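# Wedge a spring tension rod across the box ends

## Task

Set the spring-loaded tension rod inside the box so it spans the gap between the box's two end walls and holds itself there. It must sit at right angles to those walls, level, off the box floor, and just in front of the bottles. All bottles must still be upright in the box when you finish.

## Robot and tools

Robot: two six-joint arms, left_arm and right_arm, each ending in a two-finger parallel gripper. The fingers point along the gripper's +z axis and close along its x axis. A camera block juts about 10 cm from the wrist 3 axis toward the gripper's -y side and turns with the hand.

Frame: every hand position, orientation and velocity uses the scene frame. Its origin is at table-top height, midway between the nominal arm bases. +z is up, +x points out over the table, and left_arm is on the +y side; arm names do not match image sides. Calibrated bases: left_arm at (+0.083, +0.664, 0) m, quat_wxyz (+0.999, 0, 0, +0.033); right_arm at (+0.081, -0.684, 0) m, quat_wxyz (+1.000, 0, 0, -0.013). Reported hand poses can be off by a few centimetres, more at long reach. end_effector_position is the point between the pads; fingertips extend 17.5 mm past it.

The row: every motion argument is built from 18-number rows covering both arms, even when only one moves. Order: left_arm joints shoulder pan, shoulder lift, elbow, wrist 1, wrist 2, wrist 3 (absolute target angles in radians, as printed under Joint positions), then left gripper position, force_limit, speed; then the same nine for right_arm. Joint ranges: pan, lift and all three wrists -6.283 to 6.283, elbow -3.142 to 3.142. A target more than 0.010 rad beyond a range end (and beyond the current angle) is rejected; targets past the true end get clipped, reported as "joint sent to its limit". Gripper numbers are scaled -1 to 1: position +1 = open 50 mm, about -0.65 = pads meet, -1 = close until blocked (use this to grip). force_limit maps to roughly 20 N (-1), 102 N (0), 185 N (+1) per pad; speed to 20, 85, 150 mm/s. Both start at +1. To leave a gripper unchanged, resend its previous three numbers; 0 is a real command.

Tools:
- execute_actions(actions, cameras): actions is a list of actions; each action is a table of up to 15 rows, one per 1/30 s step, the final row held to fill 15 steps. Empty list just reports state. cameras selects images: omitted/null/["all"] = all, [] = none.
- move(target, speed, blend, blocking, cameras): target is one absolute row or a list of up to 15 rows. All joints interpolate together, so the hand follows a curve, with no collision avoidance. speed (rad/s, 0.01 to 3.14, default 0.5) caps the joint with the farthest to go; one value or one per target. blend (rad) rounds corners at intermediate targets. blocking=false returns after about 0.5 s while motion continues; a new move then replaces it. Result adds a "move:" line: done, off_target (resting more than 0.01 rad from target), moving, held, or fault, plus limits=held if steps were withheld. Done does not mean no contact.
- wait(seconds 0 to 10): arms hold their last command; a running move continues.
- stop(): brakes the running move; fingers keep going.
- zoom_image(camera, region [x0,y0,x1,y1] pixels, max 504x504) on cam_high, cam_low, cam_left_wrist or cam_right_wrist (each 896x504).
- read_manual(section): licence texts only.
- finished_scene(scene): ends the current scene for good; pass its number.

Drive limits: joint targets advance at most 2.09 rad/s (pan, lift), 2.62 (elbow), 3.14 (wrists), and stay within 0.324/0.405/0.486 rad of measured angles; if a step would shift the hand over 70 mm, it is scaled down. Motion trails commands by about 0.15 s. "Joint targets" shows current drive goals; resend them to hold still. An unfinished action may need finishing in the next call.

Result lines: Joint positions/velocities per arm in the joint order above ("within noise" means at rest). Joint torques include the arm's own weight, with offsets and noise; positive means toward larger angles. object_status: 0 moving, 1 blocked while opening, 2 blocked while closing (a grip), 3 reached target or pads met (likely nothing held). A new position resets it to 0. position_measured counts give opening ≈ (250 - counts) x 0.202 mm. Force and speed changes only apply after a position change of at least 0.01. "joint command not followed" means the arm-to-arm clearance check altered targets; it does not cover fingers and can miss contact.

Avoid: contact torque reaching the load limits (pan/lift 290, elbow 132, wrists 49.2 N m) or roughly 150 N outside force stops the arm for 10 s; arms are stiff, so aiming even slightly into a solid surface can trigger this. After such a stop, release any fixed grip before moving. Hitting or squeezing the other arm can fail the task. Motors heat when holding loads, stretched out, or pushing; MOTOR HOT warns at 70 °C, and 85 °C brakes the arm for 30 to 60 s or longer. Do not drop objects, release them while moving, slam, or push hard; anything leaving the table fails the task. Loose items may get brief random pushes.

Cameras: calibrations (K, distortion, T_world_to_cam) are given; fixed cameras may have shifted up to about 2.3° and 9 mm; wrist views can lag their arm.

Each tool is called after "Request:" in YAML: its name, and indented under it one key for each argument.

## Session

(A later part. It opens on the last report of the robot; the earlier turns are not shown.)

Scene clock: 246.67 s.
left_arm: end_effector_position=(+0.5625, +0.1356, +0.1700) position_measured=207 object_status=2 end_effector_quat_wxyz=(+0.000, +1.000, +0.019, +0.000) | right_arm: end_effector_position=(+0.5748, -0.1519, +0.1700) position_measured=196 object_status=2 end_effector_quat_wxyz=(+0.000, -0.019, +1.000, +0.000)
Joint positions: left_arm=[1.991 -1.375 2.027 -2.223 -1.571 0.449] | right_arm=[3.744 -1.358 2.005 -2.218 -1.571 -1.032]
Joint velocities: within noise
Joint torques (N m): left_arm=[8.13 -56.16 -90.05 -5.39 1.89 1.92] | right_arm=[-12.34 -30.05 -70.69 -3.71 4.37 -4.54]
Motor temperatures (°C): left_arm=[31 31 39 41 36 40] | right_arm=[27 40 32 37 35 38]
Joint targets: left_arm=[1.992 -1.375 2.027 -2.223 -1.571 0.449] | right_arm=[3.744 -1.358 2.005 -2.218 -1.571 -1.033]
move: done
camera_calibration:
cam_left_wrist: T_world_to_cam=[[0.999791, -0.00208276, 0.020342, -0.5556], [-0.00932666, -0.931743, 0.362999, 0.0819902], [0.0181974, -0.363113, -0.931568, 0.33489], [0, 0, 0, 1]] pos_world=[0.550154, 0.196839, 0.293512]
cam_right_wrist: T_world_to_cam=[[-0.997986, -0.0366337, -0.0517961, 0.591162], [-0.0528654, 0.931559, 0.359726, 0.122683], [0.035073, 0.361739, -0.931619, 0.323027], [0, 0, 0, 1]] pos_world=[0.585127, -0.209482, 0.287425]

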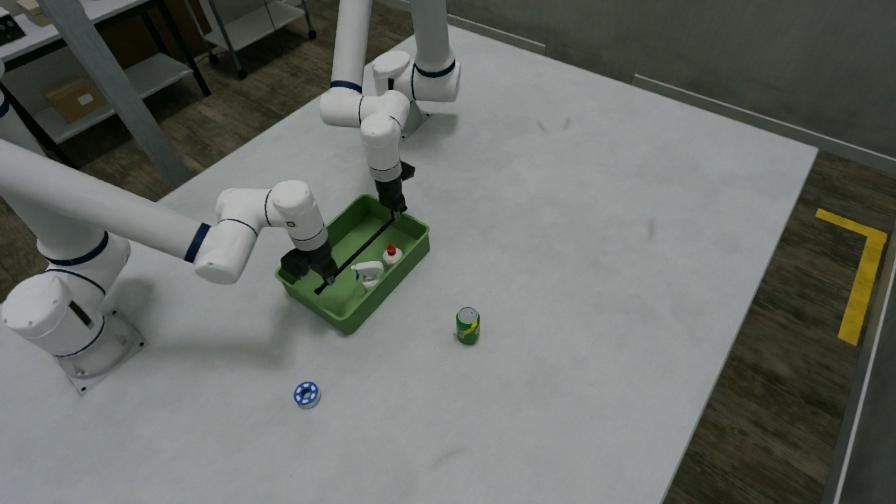

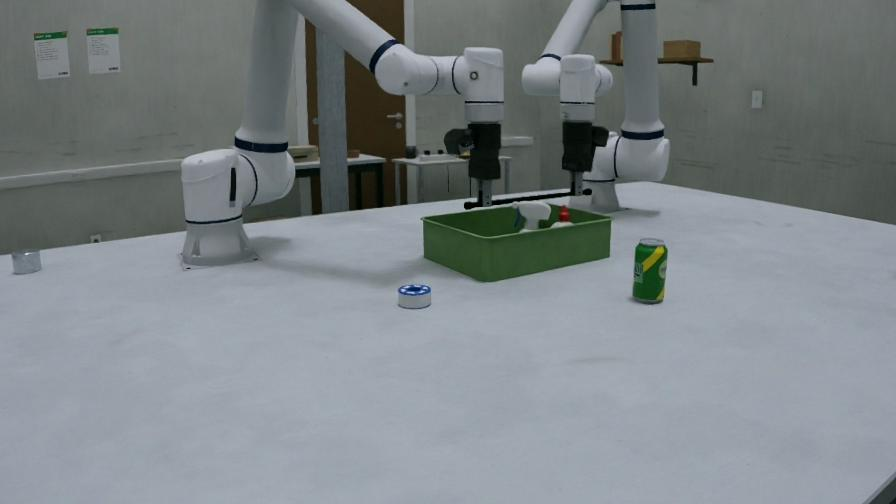

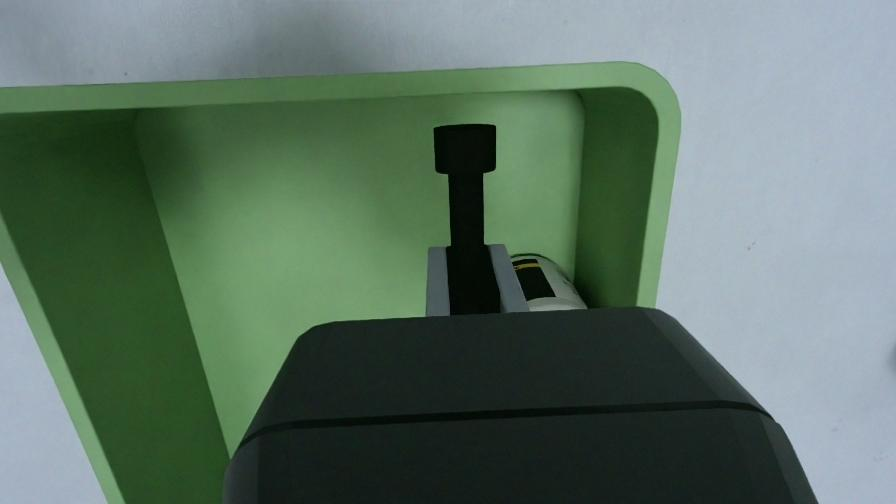

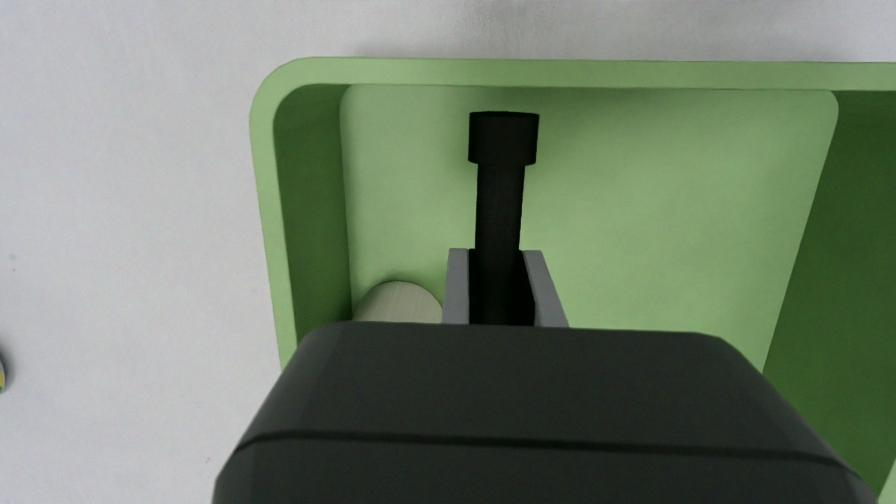

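Request:
move:
  target: [1.991804, -1.318641, 2.062761, -2.314916, -1.5708, 0.450007, -1, 0, -0.7, 3.743993, -1.302387, 2.040398, -2.308807, -1.5708, -1.031396, -1, 0, -0.7]
  speed: 0.12

Request:
zoom_image:
  camera: "cam_left_wrist"
  region: [380, 20, 660, 200]

Request:
zoom_image:
  camera: "cam_right_wrist"
  region: [360, 20, 640, 200]

Request:
zoom_image:
  camera: "cam_low"
  region: [410, 140, 630, 290]

Request:
zoom_image:
  camera: "cam_high"
  region: [260, 160, 450, 350]

Scene clock: 262.80 s.
left_arm: end_effector_position=(+0.5628, +0.1356, +0.1221) position_measured=207 object_status=2 end_effector_quat_wxyz=(+0.000, +1.000, +0.018, +0.000) | right_arm: end_effector_position=(+0.5748, -0.1518, +0.1221) position_measured=196 object_status=2 end_effector_quat_wxyz=(+0.000, -0.018, +1.000, +0.000)
Joint positions: left_arm=[1.992 -1.319 2.063 -2.315 -1.571 0.45] | right_arm=[3.744 -1.303 2.04 -2.309 -1.571 -1.031]
Joint velocities: within noise
Joint torques (N m): left_arm=[6.26 -54.42 -55.67 -14.17 2.18 1.88] | right_arm=[13.91 -30.82 -42.84 -11.67 4.21 4.55]
Motor temperatures (°C): left_arm=[31 31 39 41 36 40] | right_arm=[27 39 32 37 35 38]
Joint targets: left_arm=[1.992 -1.319 2.063 -2.315 -1.571 0.450] | right_arm=[3.744 -1.302 2.040 -2.309 -1.571 -1.031]
move: done
camera_calibration:
cam_left_wrist: T_world_to_cam=[[0.999787, -0.00302965, 0.020396, -0.554849], [-0.0102284, -0.931739, 0.362985, 0.0997906], [0.017904, -0.363116, -0.931572, 0.290389], [0, 0, 0, 1]] pos_world=[0.550552, 0.196743, 0.245612]
cam_right_wrist: T_world_to_cam=[[-0.998019, -0.0356485, -0.0518432, 0.588821], [-0.0519635, 0.931603, 0.359744, 0.139385], [0.035473, 0.361725, -0.93161, 0.278166], [0, 0, 0, 1]] pos_world=[0.58503, -0.209481, 0.239525]

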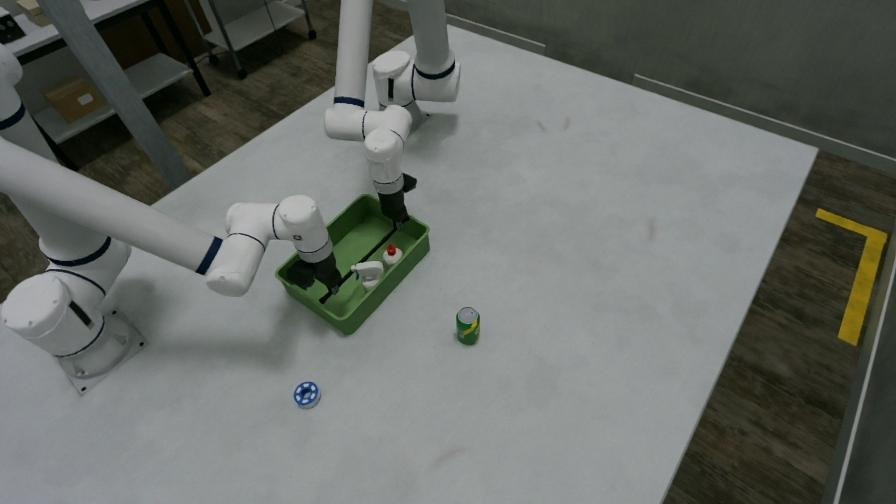

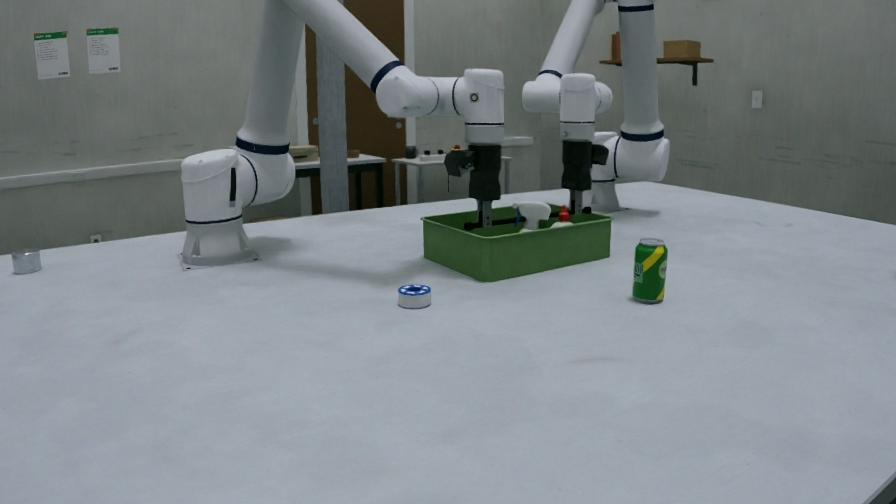

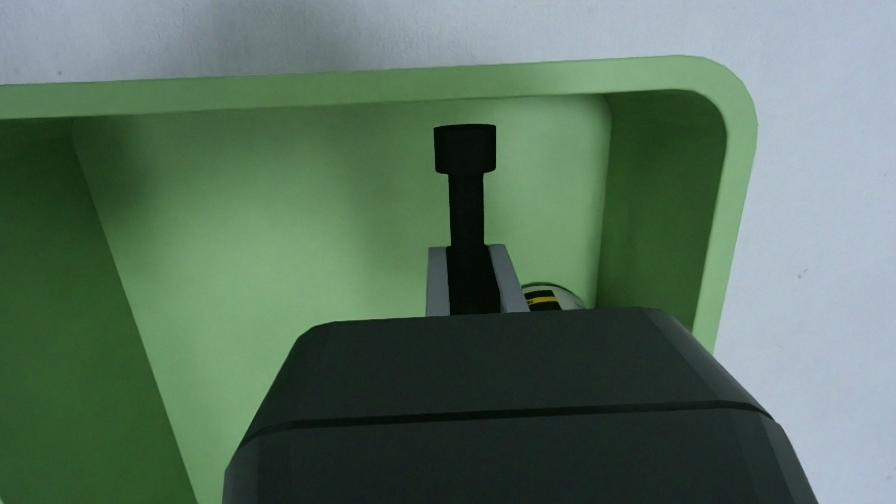

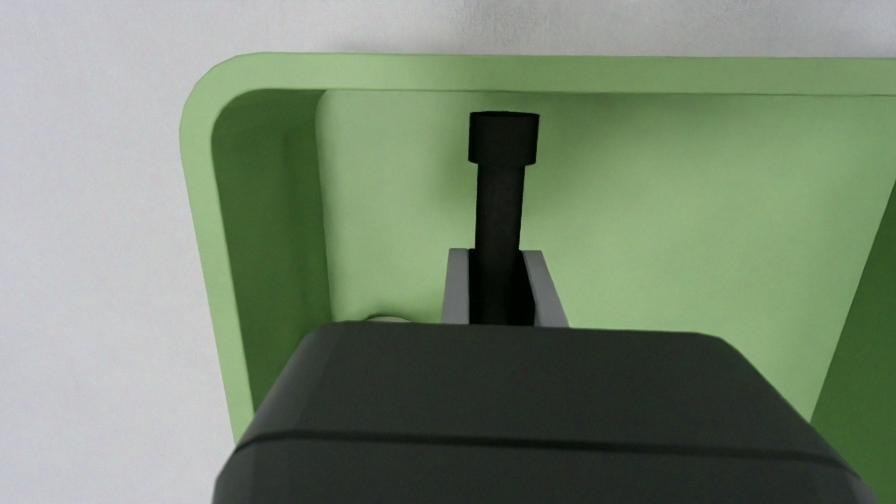

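Scaled by 1.800.

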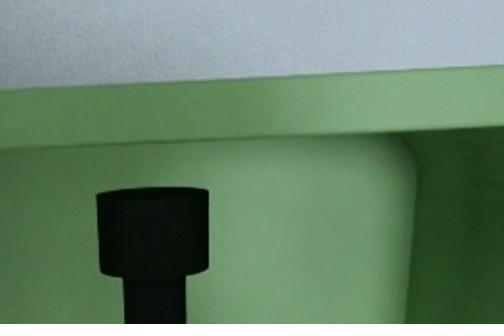

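Scaled by 1.800.

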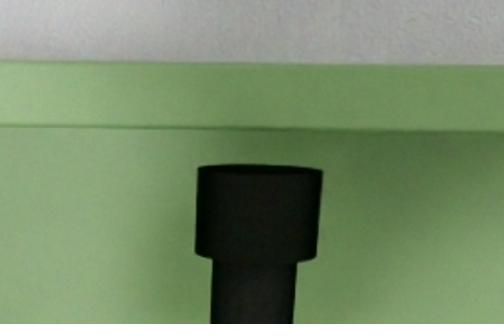

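Scaled by 2.291.

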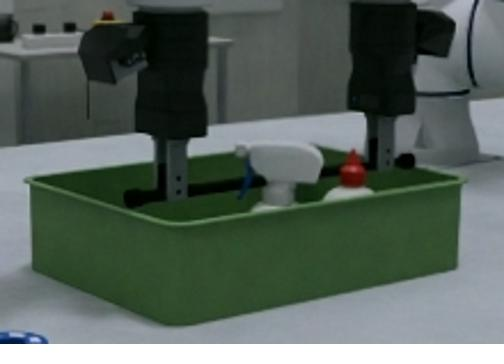

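Scaled by 2.653.

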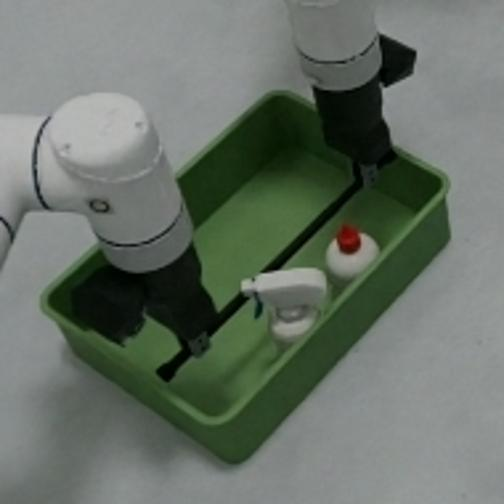

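Request:
zoom_image:
  camera: "cam_high"
  region: [335, 230, 415, 300]

Request:
zoom_image:
  camera: "cam_low"
  region: [490, 190, 600, 250]

Request:
zoom_image:
  camera: "cam_left_wrist"
  region: [440, 220, 640, 330]

Request:
zoom_image:
  camera: "cam_right_wrist"
  region: [330, 230, 530, 340]

Scaled by 6.300.

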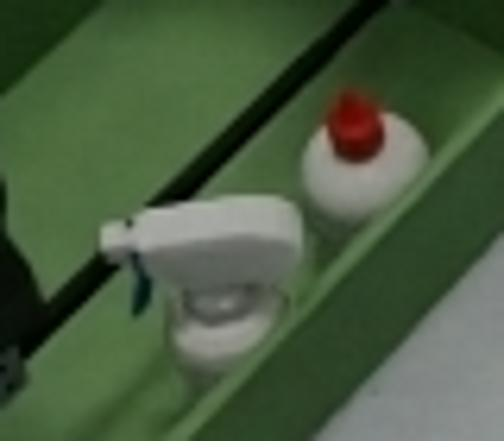

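Scaled by 4.582.

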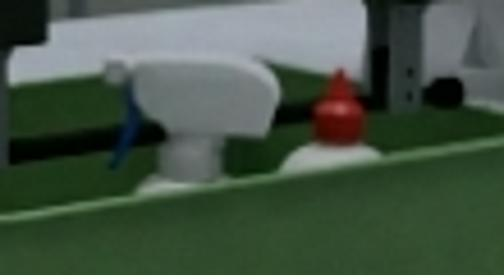

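Scaled by 2.520.

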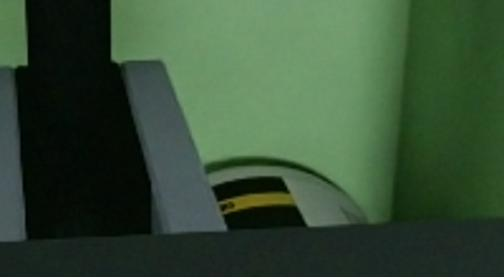

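Scaled by 2.520.

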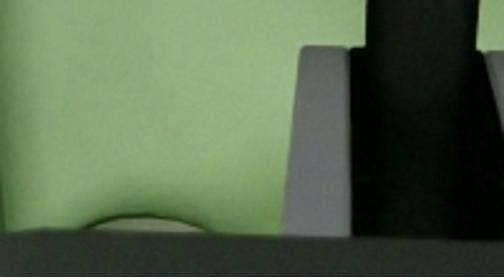

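Request:
move:
  target: [1.991804, -1.238314, 2.097756, -2.430238, -1.5708, 0.450007, -1, 0, -0.7, 3.743993, -1.223587, 2.074966, -2.422175, -1.5708, -1.031396, -1, 0, -0.7]
  speed: 0.1

Request:
zoom_image:
  camera: "cam_left_wrist"
  region: [380, 20, 660, 200]

Request:
zoom_image:
  camera: "cam_right_wrist"
  region: [360, 20, 640, 200]

Request:
zoom_image:
  camera: "cam_low"
  region: [410, 140, 630, 290]

Request:
zoom_image:
  camera: "cam_high"
  region: [260, 160, 450, 350]

Scene clock: 287.13 s.
left_arm: end_effector_position=(+0.5628, +0.1356, +0.0621) position_measured=207 object_status=2 end_effector_quat_wxyz=(+0.000, +1.000, +0.018, +0.000) | right_arm: end_effector_position=(+0.5748, -0.1518, +0.0621) position_measured=196 object_status=2 end_effector_quat_wxyz=(+0.000, -0.018, +1.000, +0.000)
Joint positions: left_arm=[1.992 -1.238 2.098 -2.43 -1.571 0.45] | right_arm=[3.744 -1.224 2.075 -2.422 -1.571 -1.031]
Joint velocities: within noise
Joint torques (N m): left_arm=[4.43 -62.97 -50.11 -14.35 1.86 2] | right_arm=[11.84 -33.14 -38.39 -12.44 4.27 4.59]
Motor temperatures (°C): left_arm=[31 31 38 41 36 40] | right_arm=[27 39 32 37 35 38]
Joint targets: left_arm=[1.992 -1.238 2.098 -2.430 -1.571 0.450] | right_arm=[3.744 -1.224 2.075 -2.422 -1.571 -1.031]
move: done
camera_calibration:
cam_left_wrist: T_world_to_cam=[[0.999787, -0.00302965, 0.020396, -0.553625], [-0.0102284, -0.931739, 0.362985, 0.12157], [0.017904, -0.363116, -0.931572, 0.234494], [0, 0, 0, 1]] pos_world=[0.550552, 0.196743, 0.185612]
cam_right_wrist: T_world_to_cam=[[-0.998019, -0.0356485, -0.0518432, 0.585711], [-0.0519635, 0.931603, 0.359744, 0.16097], [0.035473, 0.361725, -0.93161, 0.222269], [0, 0, 0, 1]] pos_world=[0.58503, -0.209481, 0.179525]

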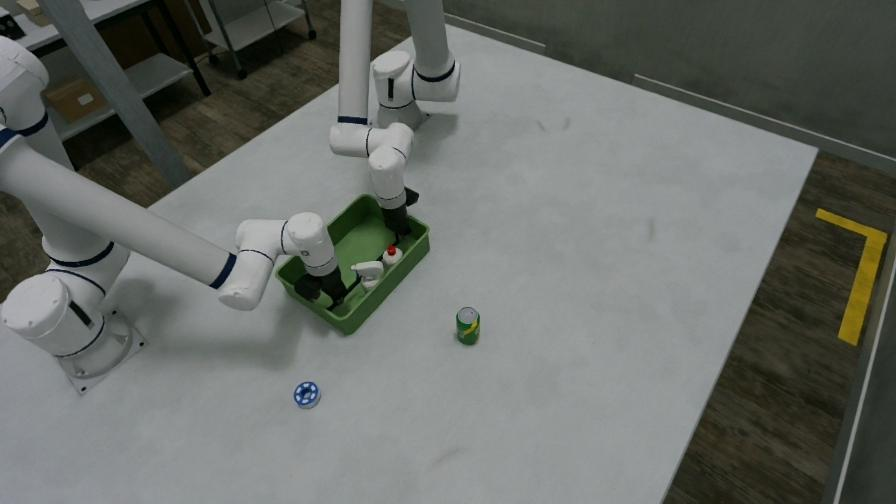

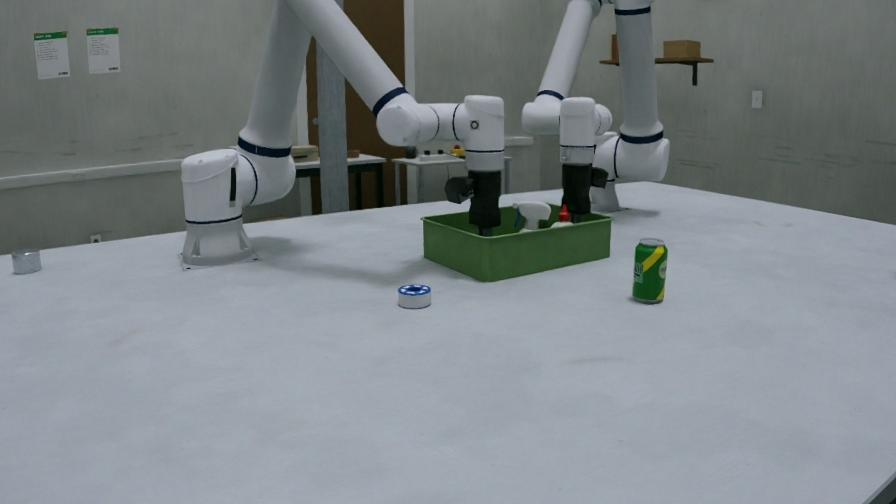

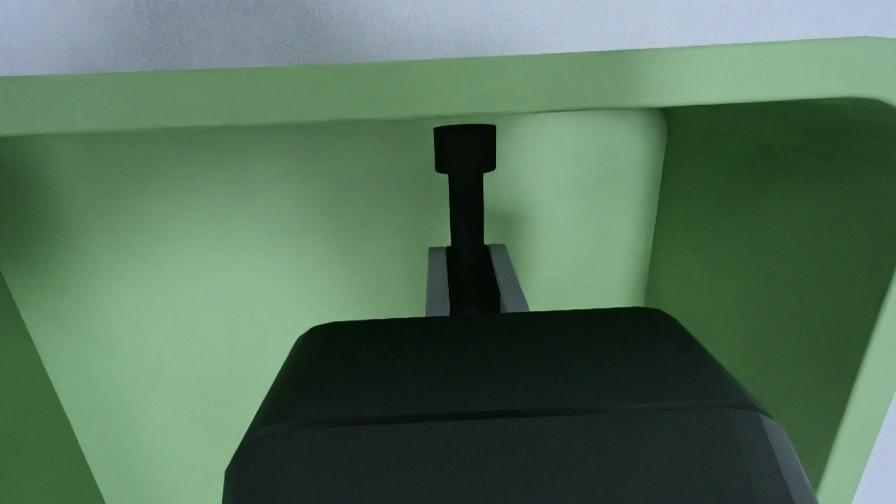

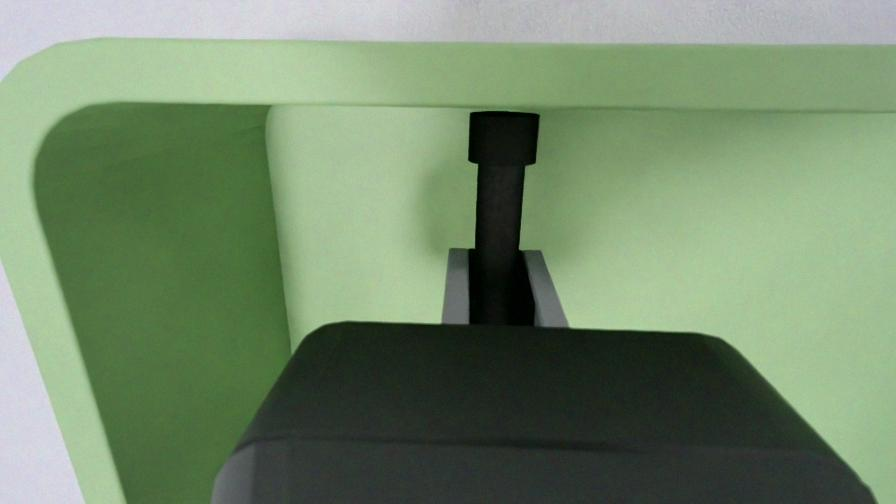

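Scaled by 1.800.

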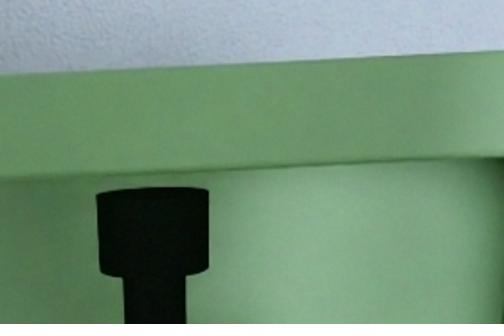

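Scaled by 1.800.

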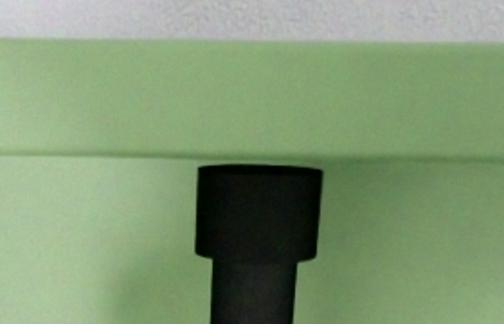

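Scaled by 2.291.

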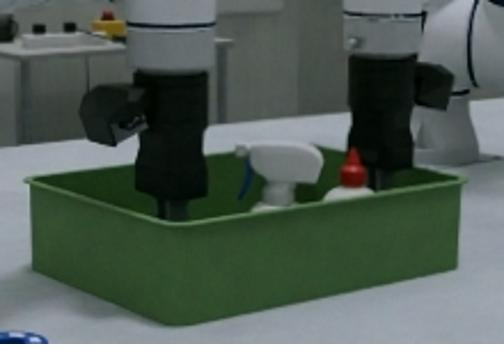

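Scaled by 2.653.

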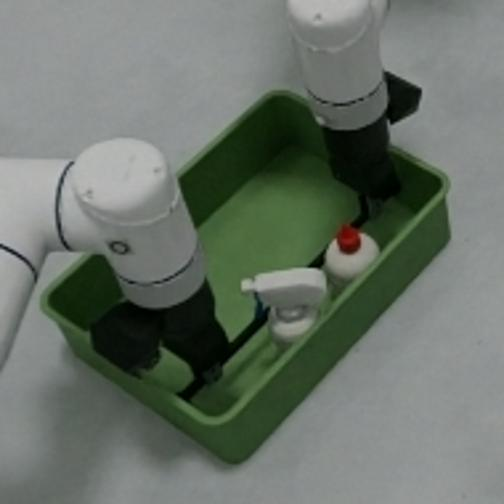

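Request:
move:
  target: [1.994025, -1.241701, 2.102955, -2.432050, -1.5708, 0.452228, -1, 0, -0.7, 3.740925, -1.225819, 2.078431, -2.423408, -1.5708, -1.034464, -1, 0, -0.7]
  speed: 0.02
  cameras: ["cam_left_wrist", "cam_right_wrist"]

Request:
zoom_image:
  camera: "cam_left_wrist"
  region: [380, 20, 660, 200]

Request:
zoom_image:
  camera: "cam_right_wrist"
  region: [360, 20, 640, 200]

Scene clock: 296.40 s.
left_arm: end_effector_position=(+0.5627, +0.1390, +0.0620) position_measured=207 object_status=2 end_effector_quat_wxyz=(+0.000, +1.000, +0.018, +0.000) | right_arm: end_effector_position=(+0.5749, -0.1543, +0.0620) position_measured=196 object_status=2 end_effector_quat_wxyz=(+0.000, -0.018, +1.000, +0.000)
Joint positions: left_arm=[1.994 -1.242 2.103 -2.432 -1.571 0.452] | right_arm=[3.741 -1.226 2.078 -2.423 -1.571 -1.034]
Joint velocities: within noise
Joint torques (N m): left_arm=[5.45 -102.21 -48.82 -14.33 1.79 2.33] | right_arm=[-12.95 -56.36 -39.92 -11.83 4.23 -3.87]
Motor temperatures (°C): left_arm=[31 31 38 41 36 39] | right_arm=[27 39 32 37 35 38]
Joint targets: left_arm=[1.994 -1.242 2.103 -2.432 -1.571 0.452] | right_arm=[3.741 -1.226 2.078 -2.423 -1.571 -1.034]
move: done
camera_calibration:
cam_left_wrist: T_world_to_cam=[[0.999789, -0.00306662, 0.0203031, -0.553489], [-0.0102292, -0.931739, 0.362986, 0.124866], [0.017804, -0.363117, -0.931574, 0.23573], [0, 0, 0, 1]] pos_world=[0.550453, 0.200243, 0.185512]
cam_right_wrist: T_world_to_cam=[[-0.998022, -0.0356846, -0.0517502, 0.585697], [-0.0519636, 0.931601, 0.359749, 0.163246], [0.0353731, 0.361727, -0.931613, 0.2231], [0, 0, 0, 1]] pos_world=[0.58513, -0.211881, 0.179426]
Images, in order (width x height): cam_left_wrist 896x504, cam_right_wrist 896x504.

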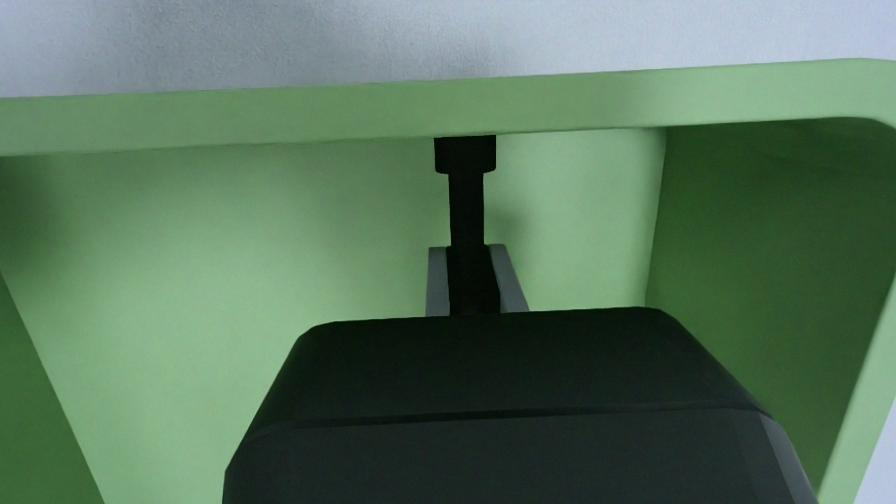

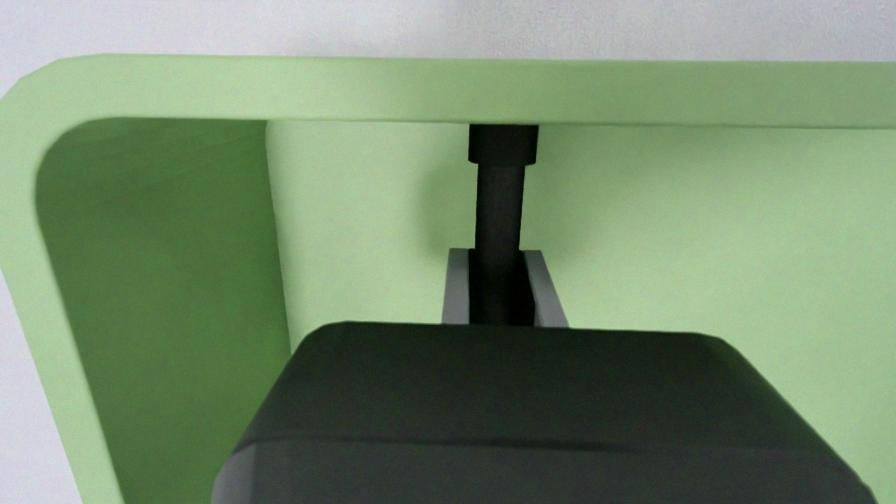

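Scaled by 1.800.

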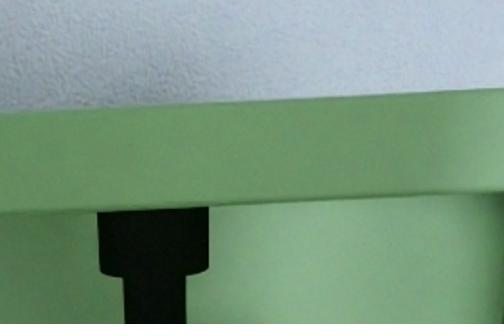

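Scaled by 1.800.

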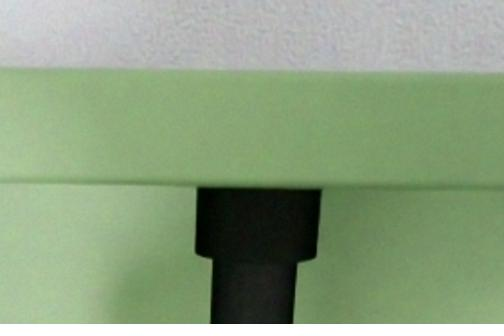

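Request:
move:
  target: [1.994660, -1.242669, 2.104441, -2.432568, -1.5708, 0.452863, -1, 0, -0.7, 3.740311, -1.226265, 2.079124, -2.423655, -1.5708, -1.035078, -1, 0, -0.7]
  speed: 0.01
  cameras: []

Request:
move:
  target: [1.994977, -1.243153, 2.105184, -2.432827, -1.5708, 0.453180, -1, 0, -0.7, 3.739697, -1.226711, 2.079817, -2.423902, -1.5708, -1.035692, -1, 0, -0.7]
  speed: 0.01
  cameras: ["cam_left_wrist", "cam_right_wrist"]

Request:
zoom_image:
  camera: "cam_left_wrist"
  region: [410, 110, 520, 270]

Request:
zoom_image:
  camera: "cam_right_wrist"
  region: [440, 110, 570, 270]

Scene clock: 300.97 s.
left_arm: end_effector_position=(+0.5626, +0.1401, +0.0620) position_measured=207 object_status=2 end_effector_quat_wxyz=(+0.000, +1.000, +0.018, +0.000) | right_arm: end_effector_position=(+0.5749, -0.1548, +0.0620) position_measured=196 object_status=2 end_effector_quat_wxyz=(+0.000, -0.018, +1.000, +0.000)
Joint positions: left_arm=[1.995 -1.243 2.104 -2.433 -1.571 0.453] | right_arm=[3.74 -1.226 2.079 -2.424 -1.571 -1.035]
Joint velocities: within noise
Joint torques (N m): left_arm=[5.84 -98.22 -49.09 -14.05 1.97 2.21] | right_arm=[-13.63 -57.59 -39.17 -11.55 4.31 -4.18]
Motor temperatures (°C): left_arm=[31 31 38 41 36 39] | right_arm=[27 39 32 37 35 38]
Joint targets: left_arm=[1.995 -1.243 2.104 -2.433 -1.571 0.453] | right_arm=[3.740 -1.226 2.079 -2.424 -1.571 -1.035]
move: done
No camera images: "cameras" was empty.

Scene clock: 301.67 s.
left_arm: end_effector_position=(+0.5626, +0.1406, +0.0620) position_measured=207 object_status=2 end_effector_quat_wxyz=(+0.000, +1.000, +0.018, +0.000) | right_arm: end_effector_position=(+0.5750, -0.1553, +0.0620) position_measured=196 object_status=2 end_effector_quat_wxyz=(+0.000, -0.018, +1.000, +0.000)
Joint positions: left_arm=[1.995 -1.243 2.105 -2.433 -1.571 0.453] | right_arm=[3.74 -1.227 2.08 -2.424 -1.571 -1.036]
Joint velocities: within noise
Joint torques (N m): left_arm=[6.8 -98.23 -50.15 -14.13 2.1 2.24] | right_arm=[-12.51 -56.86 -39.5 -11.59 4.3 -4.21]
Motor temperatures (°C): left_arm=[31 31 38 41 36 39] | right_arm=[27 39 32 37 35 38]
Joint targets: left_arm=[1.995 -1.243 2.105 -2.433 -1.571 0.453] | right_arm=[3.740 -1.227 2.080 -2.424 -1.571 -1.036]
move: done
camera_calibration:
cam_left_wrist: T_world_to_cam=[[0.999789, -0.00306662, 0.0203031, -0.553385], [-0.0102292, -0.931739, 0.362986, 0.126263], [0.017804, -0.363117, -0.931574, 0.236276], [0, 0, 0, 1]] pos_world=[0.550353, 0.201743, 0.185512]
cam_right_wrist: T_world_to_cam=[[-0.998024, -0.0355555, -0.0518073, 0.585697], [-0.0518639, 0.931607, 0.359748, 0.164214], [0.035473, 0.361724, -0.93161, 0.223439], [0, 0, 0, 1]] pos_world=[0.585131, -0.212981, 0.179425]
Images, in order (width x height): cam_left_wrist 896x504, cam_right_wrist 896x504.

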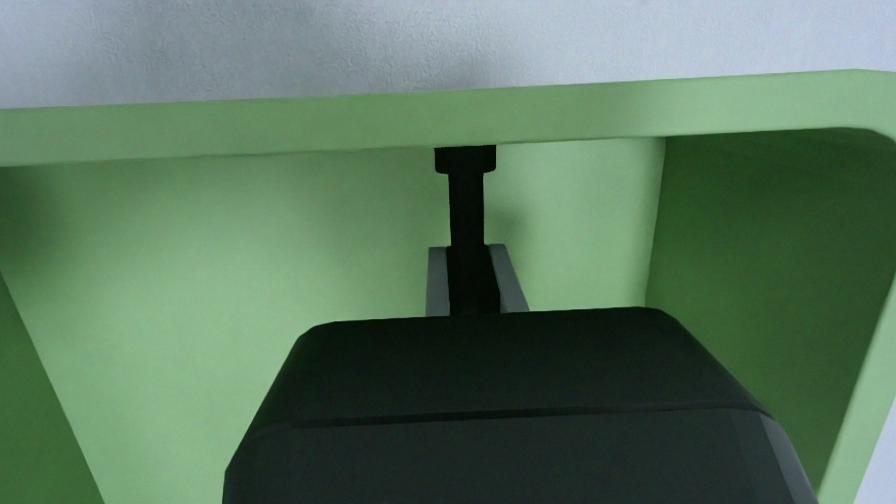

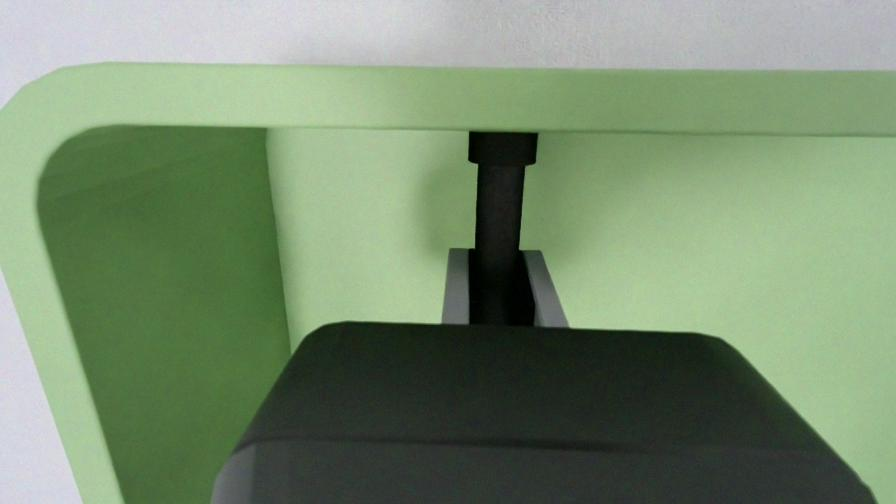

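Scaled by 3.150.

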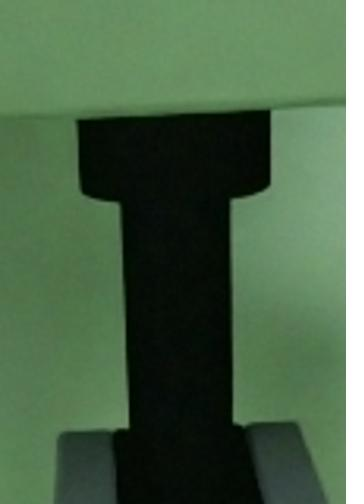

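Scaled by 3.150.

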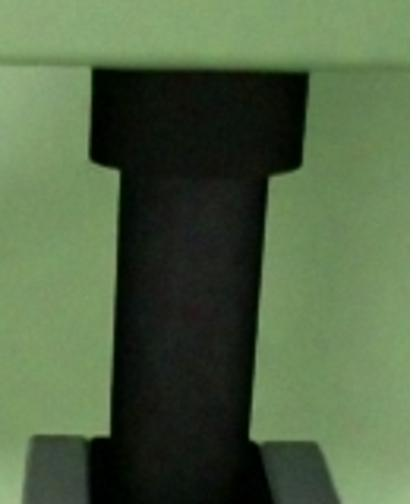

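Request:
move:
  target: [1.995294, -1.243637, 2.105927, -2.433086, -1.5708, 0.453497, -1, 0, -0.7, 3.739083, -1.227158, 2.080510, -2.424149, -1.5708, -1.036306, -1, 0, -0.7]
  speed: 0.01
  cameras: []

Request:
move:
  target: [1.995611, -1.244121, 2.106669, -2.433344, -1.5708, 0.453814, -1, 0, -0.7, 3.738470, -1.227604, 2.081203, -2.424395, -1.5708, -1.036919, -1, 0, -0.7]
  speed: 0.01
  cameras: ["cam_left_wrist", "cam_right_wrist"]

Request:
zoom_image:
  camera: "cam_left_wrist"
  region: [410, 110, 520, 270]

Request:
zoom_image:
  camera: "cam_right_wrist"
  region: [440, 110, 570, 270]

Scene clock: 306.47 s.
left_arm: end_effector_position=(+0.5626, +0.1411, +0.0620) position_measured=207 object_status=2 end_effector_quat_wxyz=(+0.000, +1.000, +0.018, +0.000) | right_arm: end_effector_position=(+0.5750, -0.1558, +0.0620) position_measured=196 object_status=2 end_effector_quat_wxyz=(+0.000, -0.018, +1.000, +0.000)
Joint positions: left_arm=[1.995 -1.244 2.106 -2.433 -1.571 0.453] | right_arm=[3.739 -1.227 2.08 -2.424 -1.571 -1.036]
Joint velocities: within noise
Joint torques (N m): left_arm=[7.32 -96.96 -50.11 -14.37 1.96 2.23] | right_arm=[-13.43 -55.83 -39.59 -11.63 4.39 -4.18]
Motor temperatures (°C): left_arm=[31 31 38 41 36 39] | right_arm=[27 39 32 37 35 38]
Joint targets: left_arm=[1.995 -1.244 2.106 -2.433 -1.571 0.453] | right_arm=[3.739 -1.227 2.081 -2.424 -1.571 -1.036]
move: done
No camera images: "cameras" was empty.

Scene clock: 307.17 s.
left_arm: end_effector_position=(+0.5626, +0.1416, +0.0620) position_measured=207 object_status=2 end_effector_quat_wxyz=(+0.000, +1.000, +0.018, +0.000) | right_arm: end_effector_position=(+0.5750, -0.1563, +0.0620) position_measured=196 object_status=2 end_effector_quat_wxyz=(+0.000, -0.018, +1.000, +0.000)
Joint positions: left_arm=[1.996 -1.244 2.107 -2.433 -1.571 0.454] | right_arm=[3.738 -1.228 2.081 -2.424 -1.571 -1.037]
Joint velocities: within noise
Joint torques (N m): left_arm=[7.36 -98.67 -49.63 -13.81 1.88 2.16] | right_arm=[-12.76 -56.87 -39.74 -11.7 4.13 -4.2]
Motor temperatures (°C): left_arm=[31 31 38 41 36 39] | right_arm=[27 39 32 37 35 38]
Joint targets: left_arm=[1.996 -1.244 2.107 -2.433 -1.571 0.454] | right_arm=[3.738 -1.228 2.081 -2.424 -1.571 -1.037]
move: done
camera_calibration:
cam_left_wrist: T_world_to_cam=[[0.999789, -0.00306662, 0.0203031, -0.553382], [-0.0102292, -0.931739, 0.362986, 0.127195], [0.017804, -0.363117, -0.931574, 0.236639], [0, 0, 0, 1]] pos_world=[0.550353, 0.202743, 0.185512]
cam_right_wrist: T_world_to_cam=[[-0.998024, -0.0355555, -0.0518073, 0.585761], [-0.0518639, 0.931607, 0.359748, 0.16515], [0.035473, 0.361724, -0.93161, 0.223797], [0, 0, 0, 1]] pos_world=[0.585231, -0.213981, 0.179425]
Images, in order (width x height): cam_left_wrist 896x504, cam_right_wrist 896x504.

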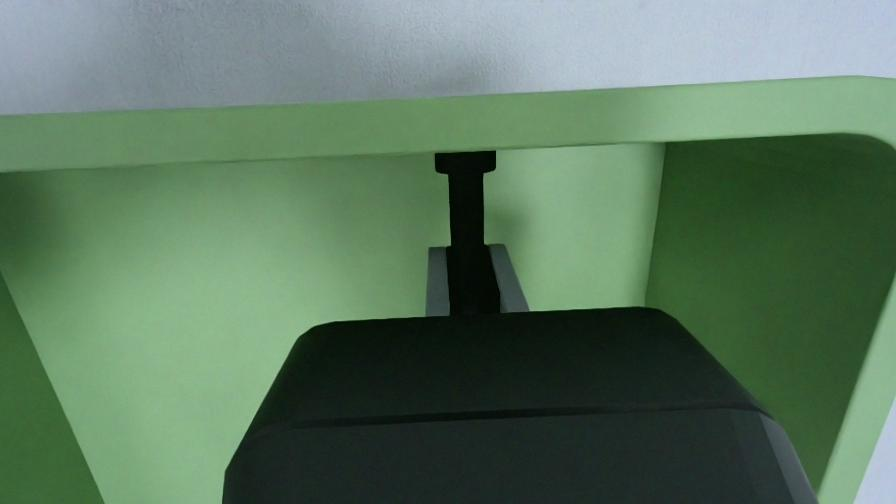

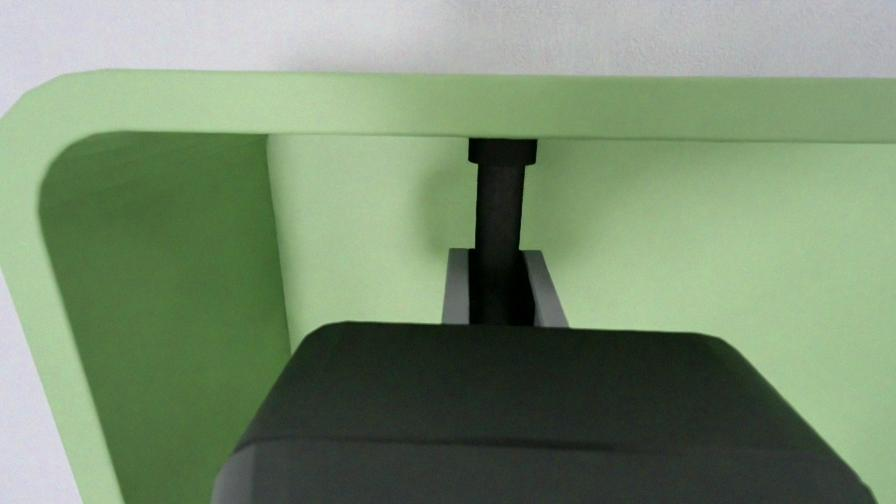

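Scaled by 3.150.

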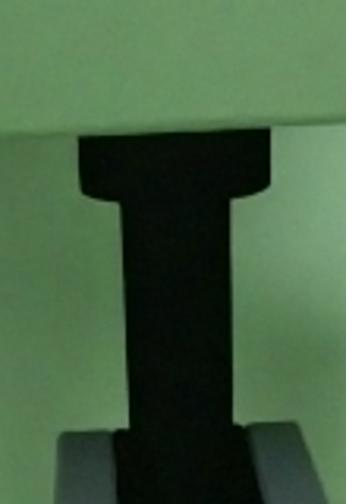

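Scaled by 3.150.

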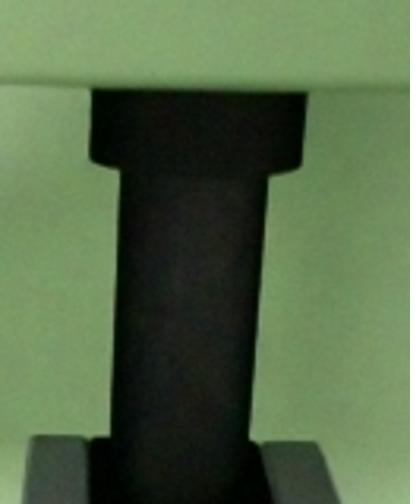

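Request:
move:
  target: [1.995928, -1.244605, 2.107412, -2.433603, -1.5708, 0.454131, -1, 0, -0.7, 3.737856, -1.228051, 2.081896, -2.424642, -1.5708, -1.037533, -1, 0, -0.7]
  speed: 0.01
  cameras: ["cam_left_wrist", "cam_right_wrist"]

Request:
zoom_image:
  camera: "cam_left_wrist"
  region: [410, 110, 520, 270]

Request:
zoom_image:
  camera: "cam_right_wrist"
  region: [440, 110, 570, 270]

Scene clock: 309.57 s.
left_arm: end_effector_position=(+0.5626, +0.1421, +0.0620) position_measured=207 object_status=2 end_effector_quat_wxyz=(+0.000, +1.000, +0.018, +0.000) | right_arm: end_effector_position=(+0.5750, -0.1568, +0.0620) position_measured=196 object_status=2 end_effector_quat_wxyz=(+0.000, -0.018, +1.000, +0.000)
Joint positions: left_arm=[1.996 -1.245 2.107 -2.434 -1.571 0.454] | right_arm=[3.738 -1.228 2.082 -2.425 -1.571 -1.038]
Joint velocities: within noise
Joint torques (N m): left_arm=[7.55 -96.13 -49.5 -13.89 1.78 2.16] | right_arm=[-12.91 -57.05 -39.41 -11.39 4.28 -4.19]
Motor temperatures (°C): left_arm=[31 31 38 41 36 39] | right_arm=[27 39 32 37 35 38]
Joint targets: left_arm=[1.996 -1.245 2.107 -2.434 -1.571 0.454] | right_arm=[3.738 -1.228 2.082 -2.425 -1.571 -1.038]
move: done
camera_calibration:
cam_left_wrist: T_world_to_cam=[[0.999789, -0.00306662, 0.0203031, -0.55328], [-0.0102292, -0.931739, 0.362986, 0.127659], [0.017804, -0.363117, -0.931574, 0.236823], [0, 0, 0, 1]] pos_world=[0.550253, 0.203243, 0.185512]
cam_right_wrist: T_world_to_cam=[[-0.998019, -0.0356485, -0.0518432, 0.585727], [-0.0519635, 0.931603, 0.359744, 0.165674], [0.035473, 0.361725, -0.93161, 0.223978], [0, 0, 0, 1]] pos_world=[0.58523, -0.214481, 0.179425]
Images, in order (width x height): cam_left_wrist 896x504, cam_right_wrist 896x504.

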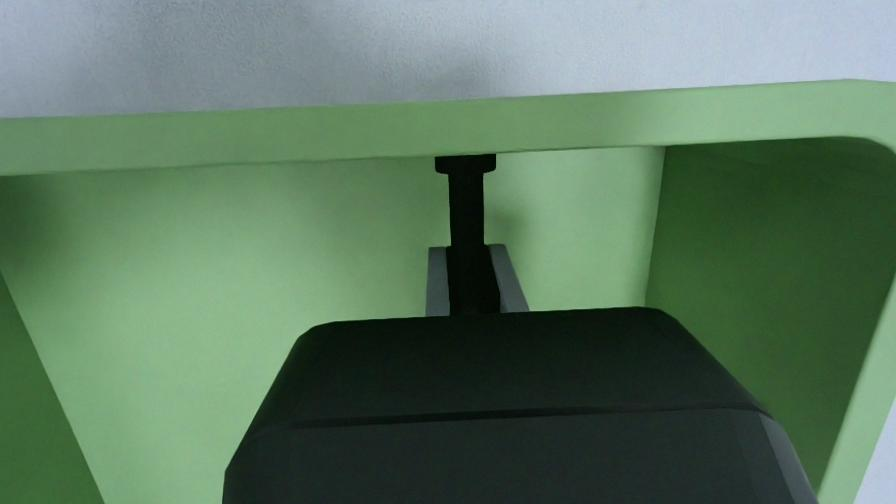

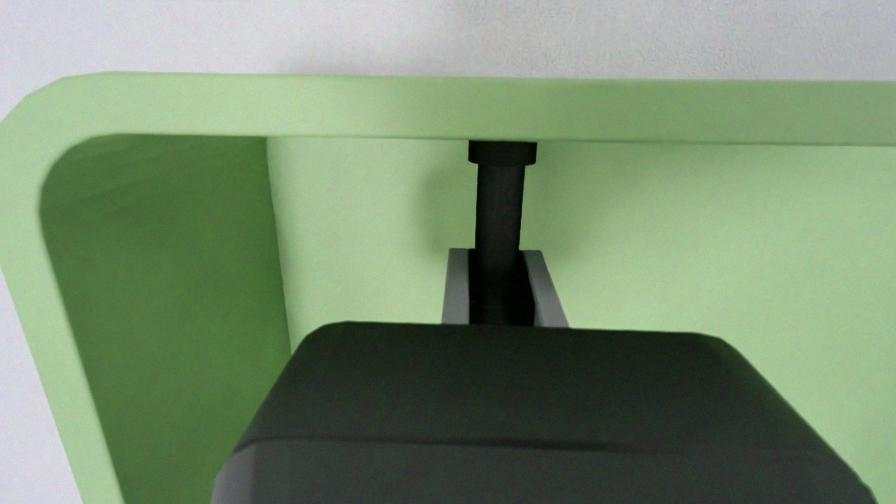

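Scaled by 3.150.

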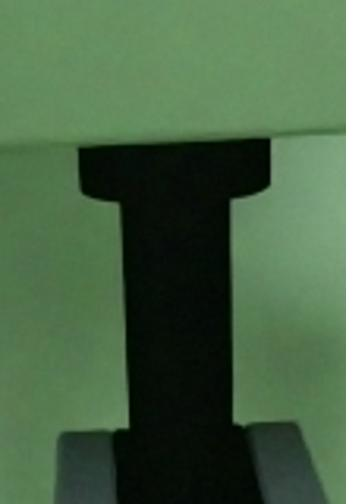

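Scaled by 3.150.

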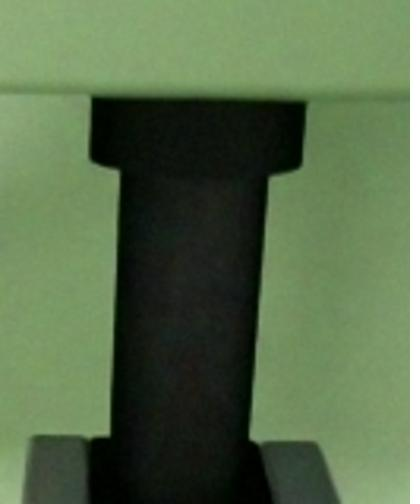

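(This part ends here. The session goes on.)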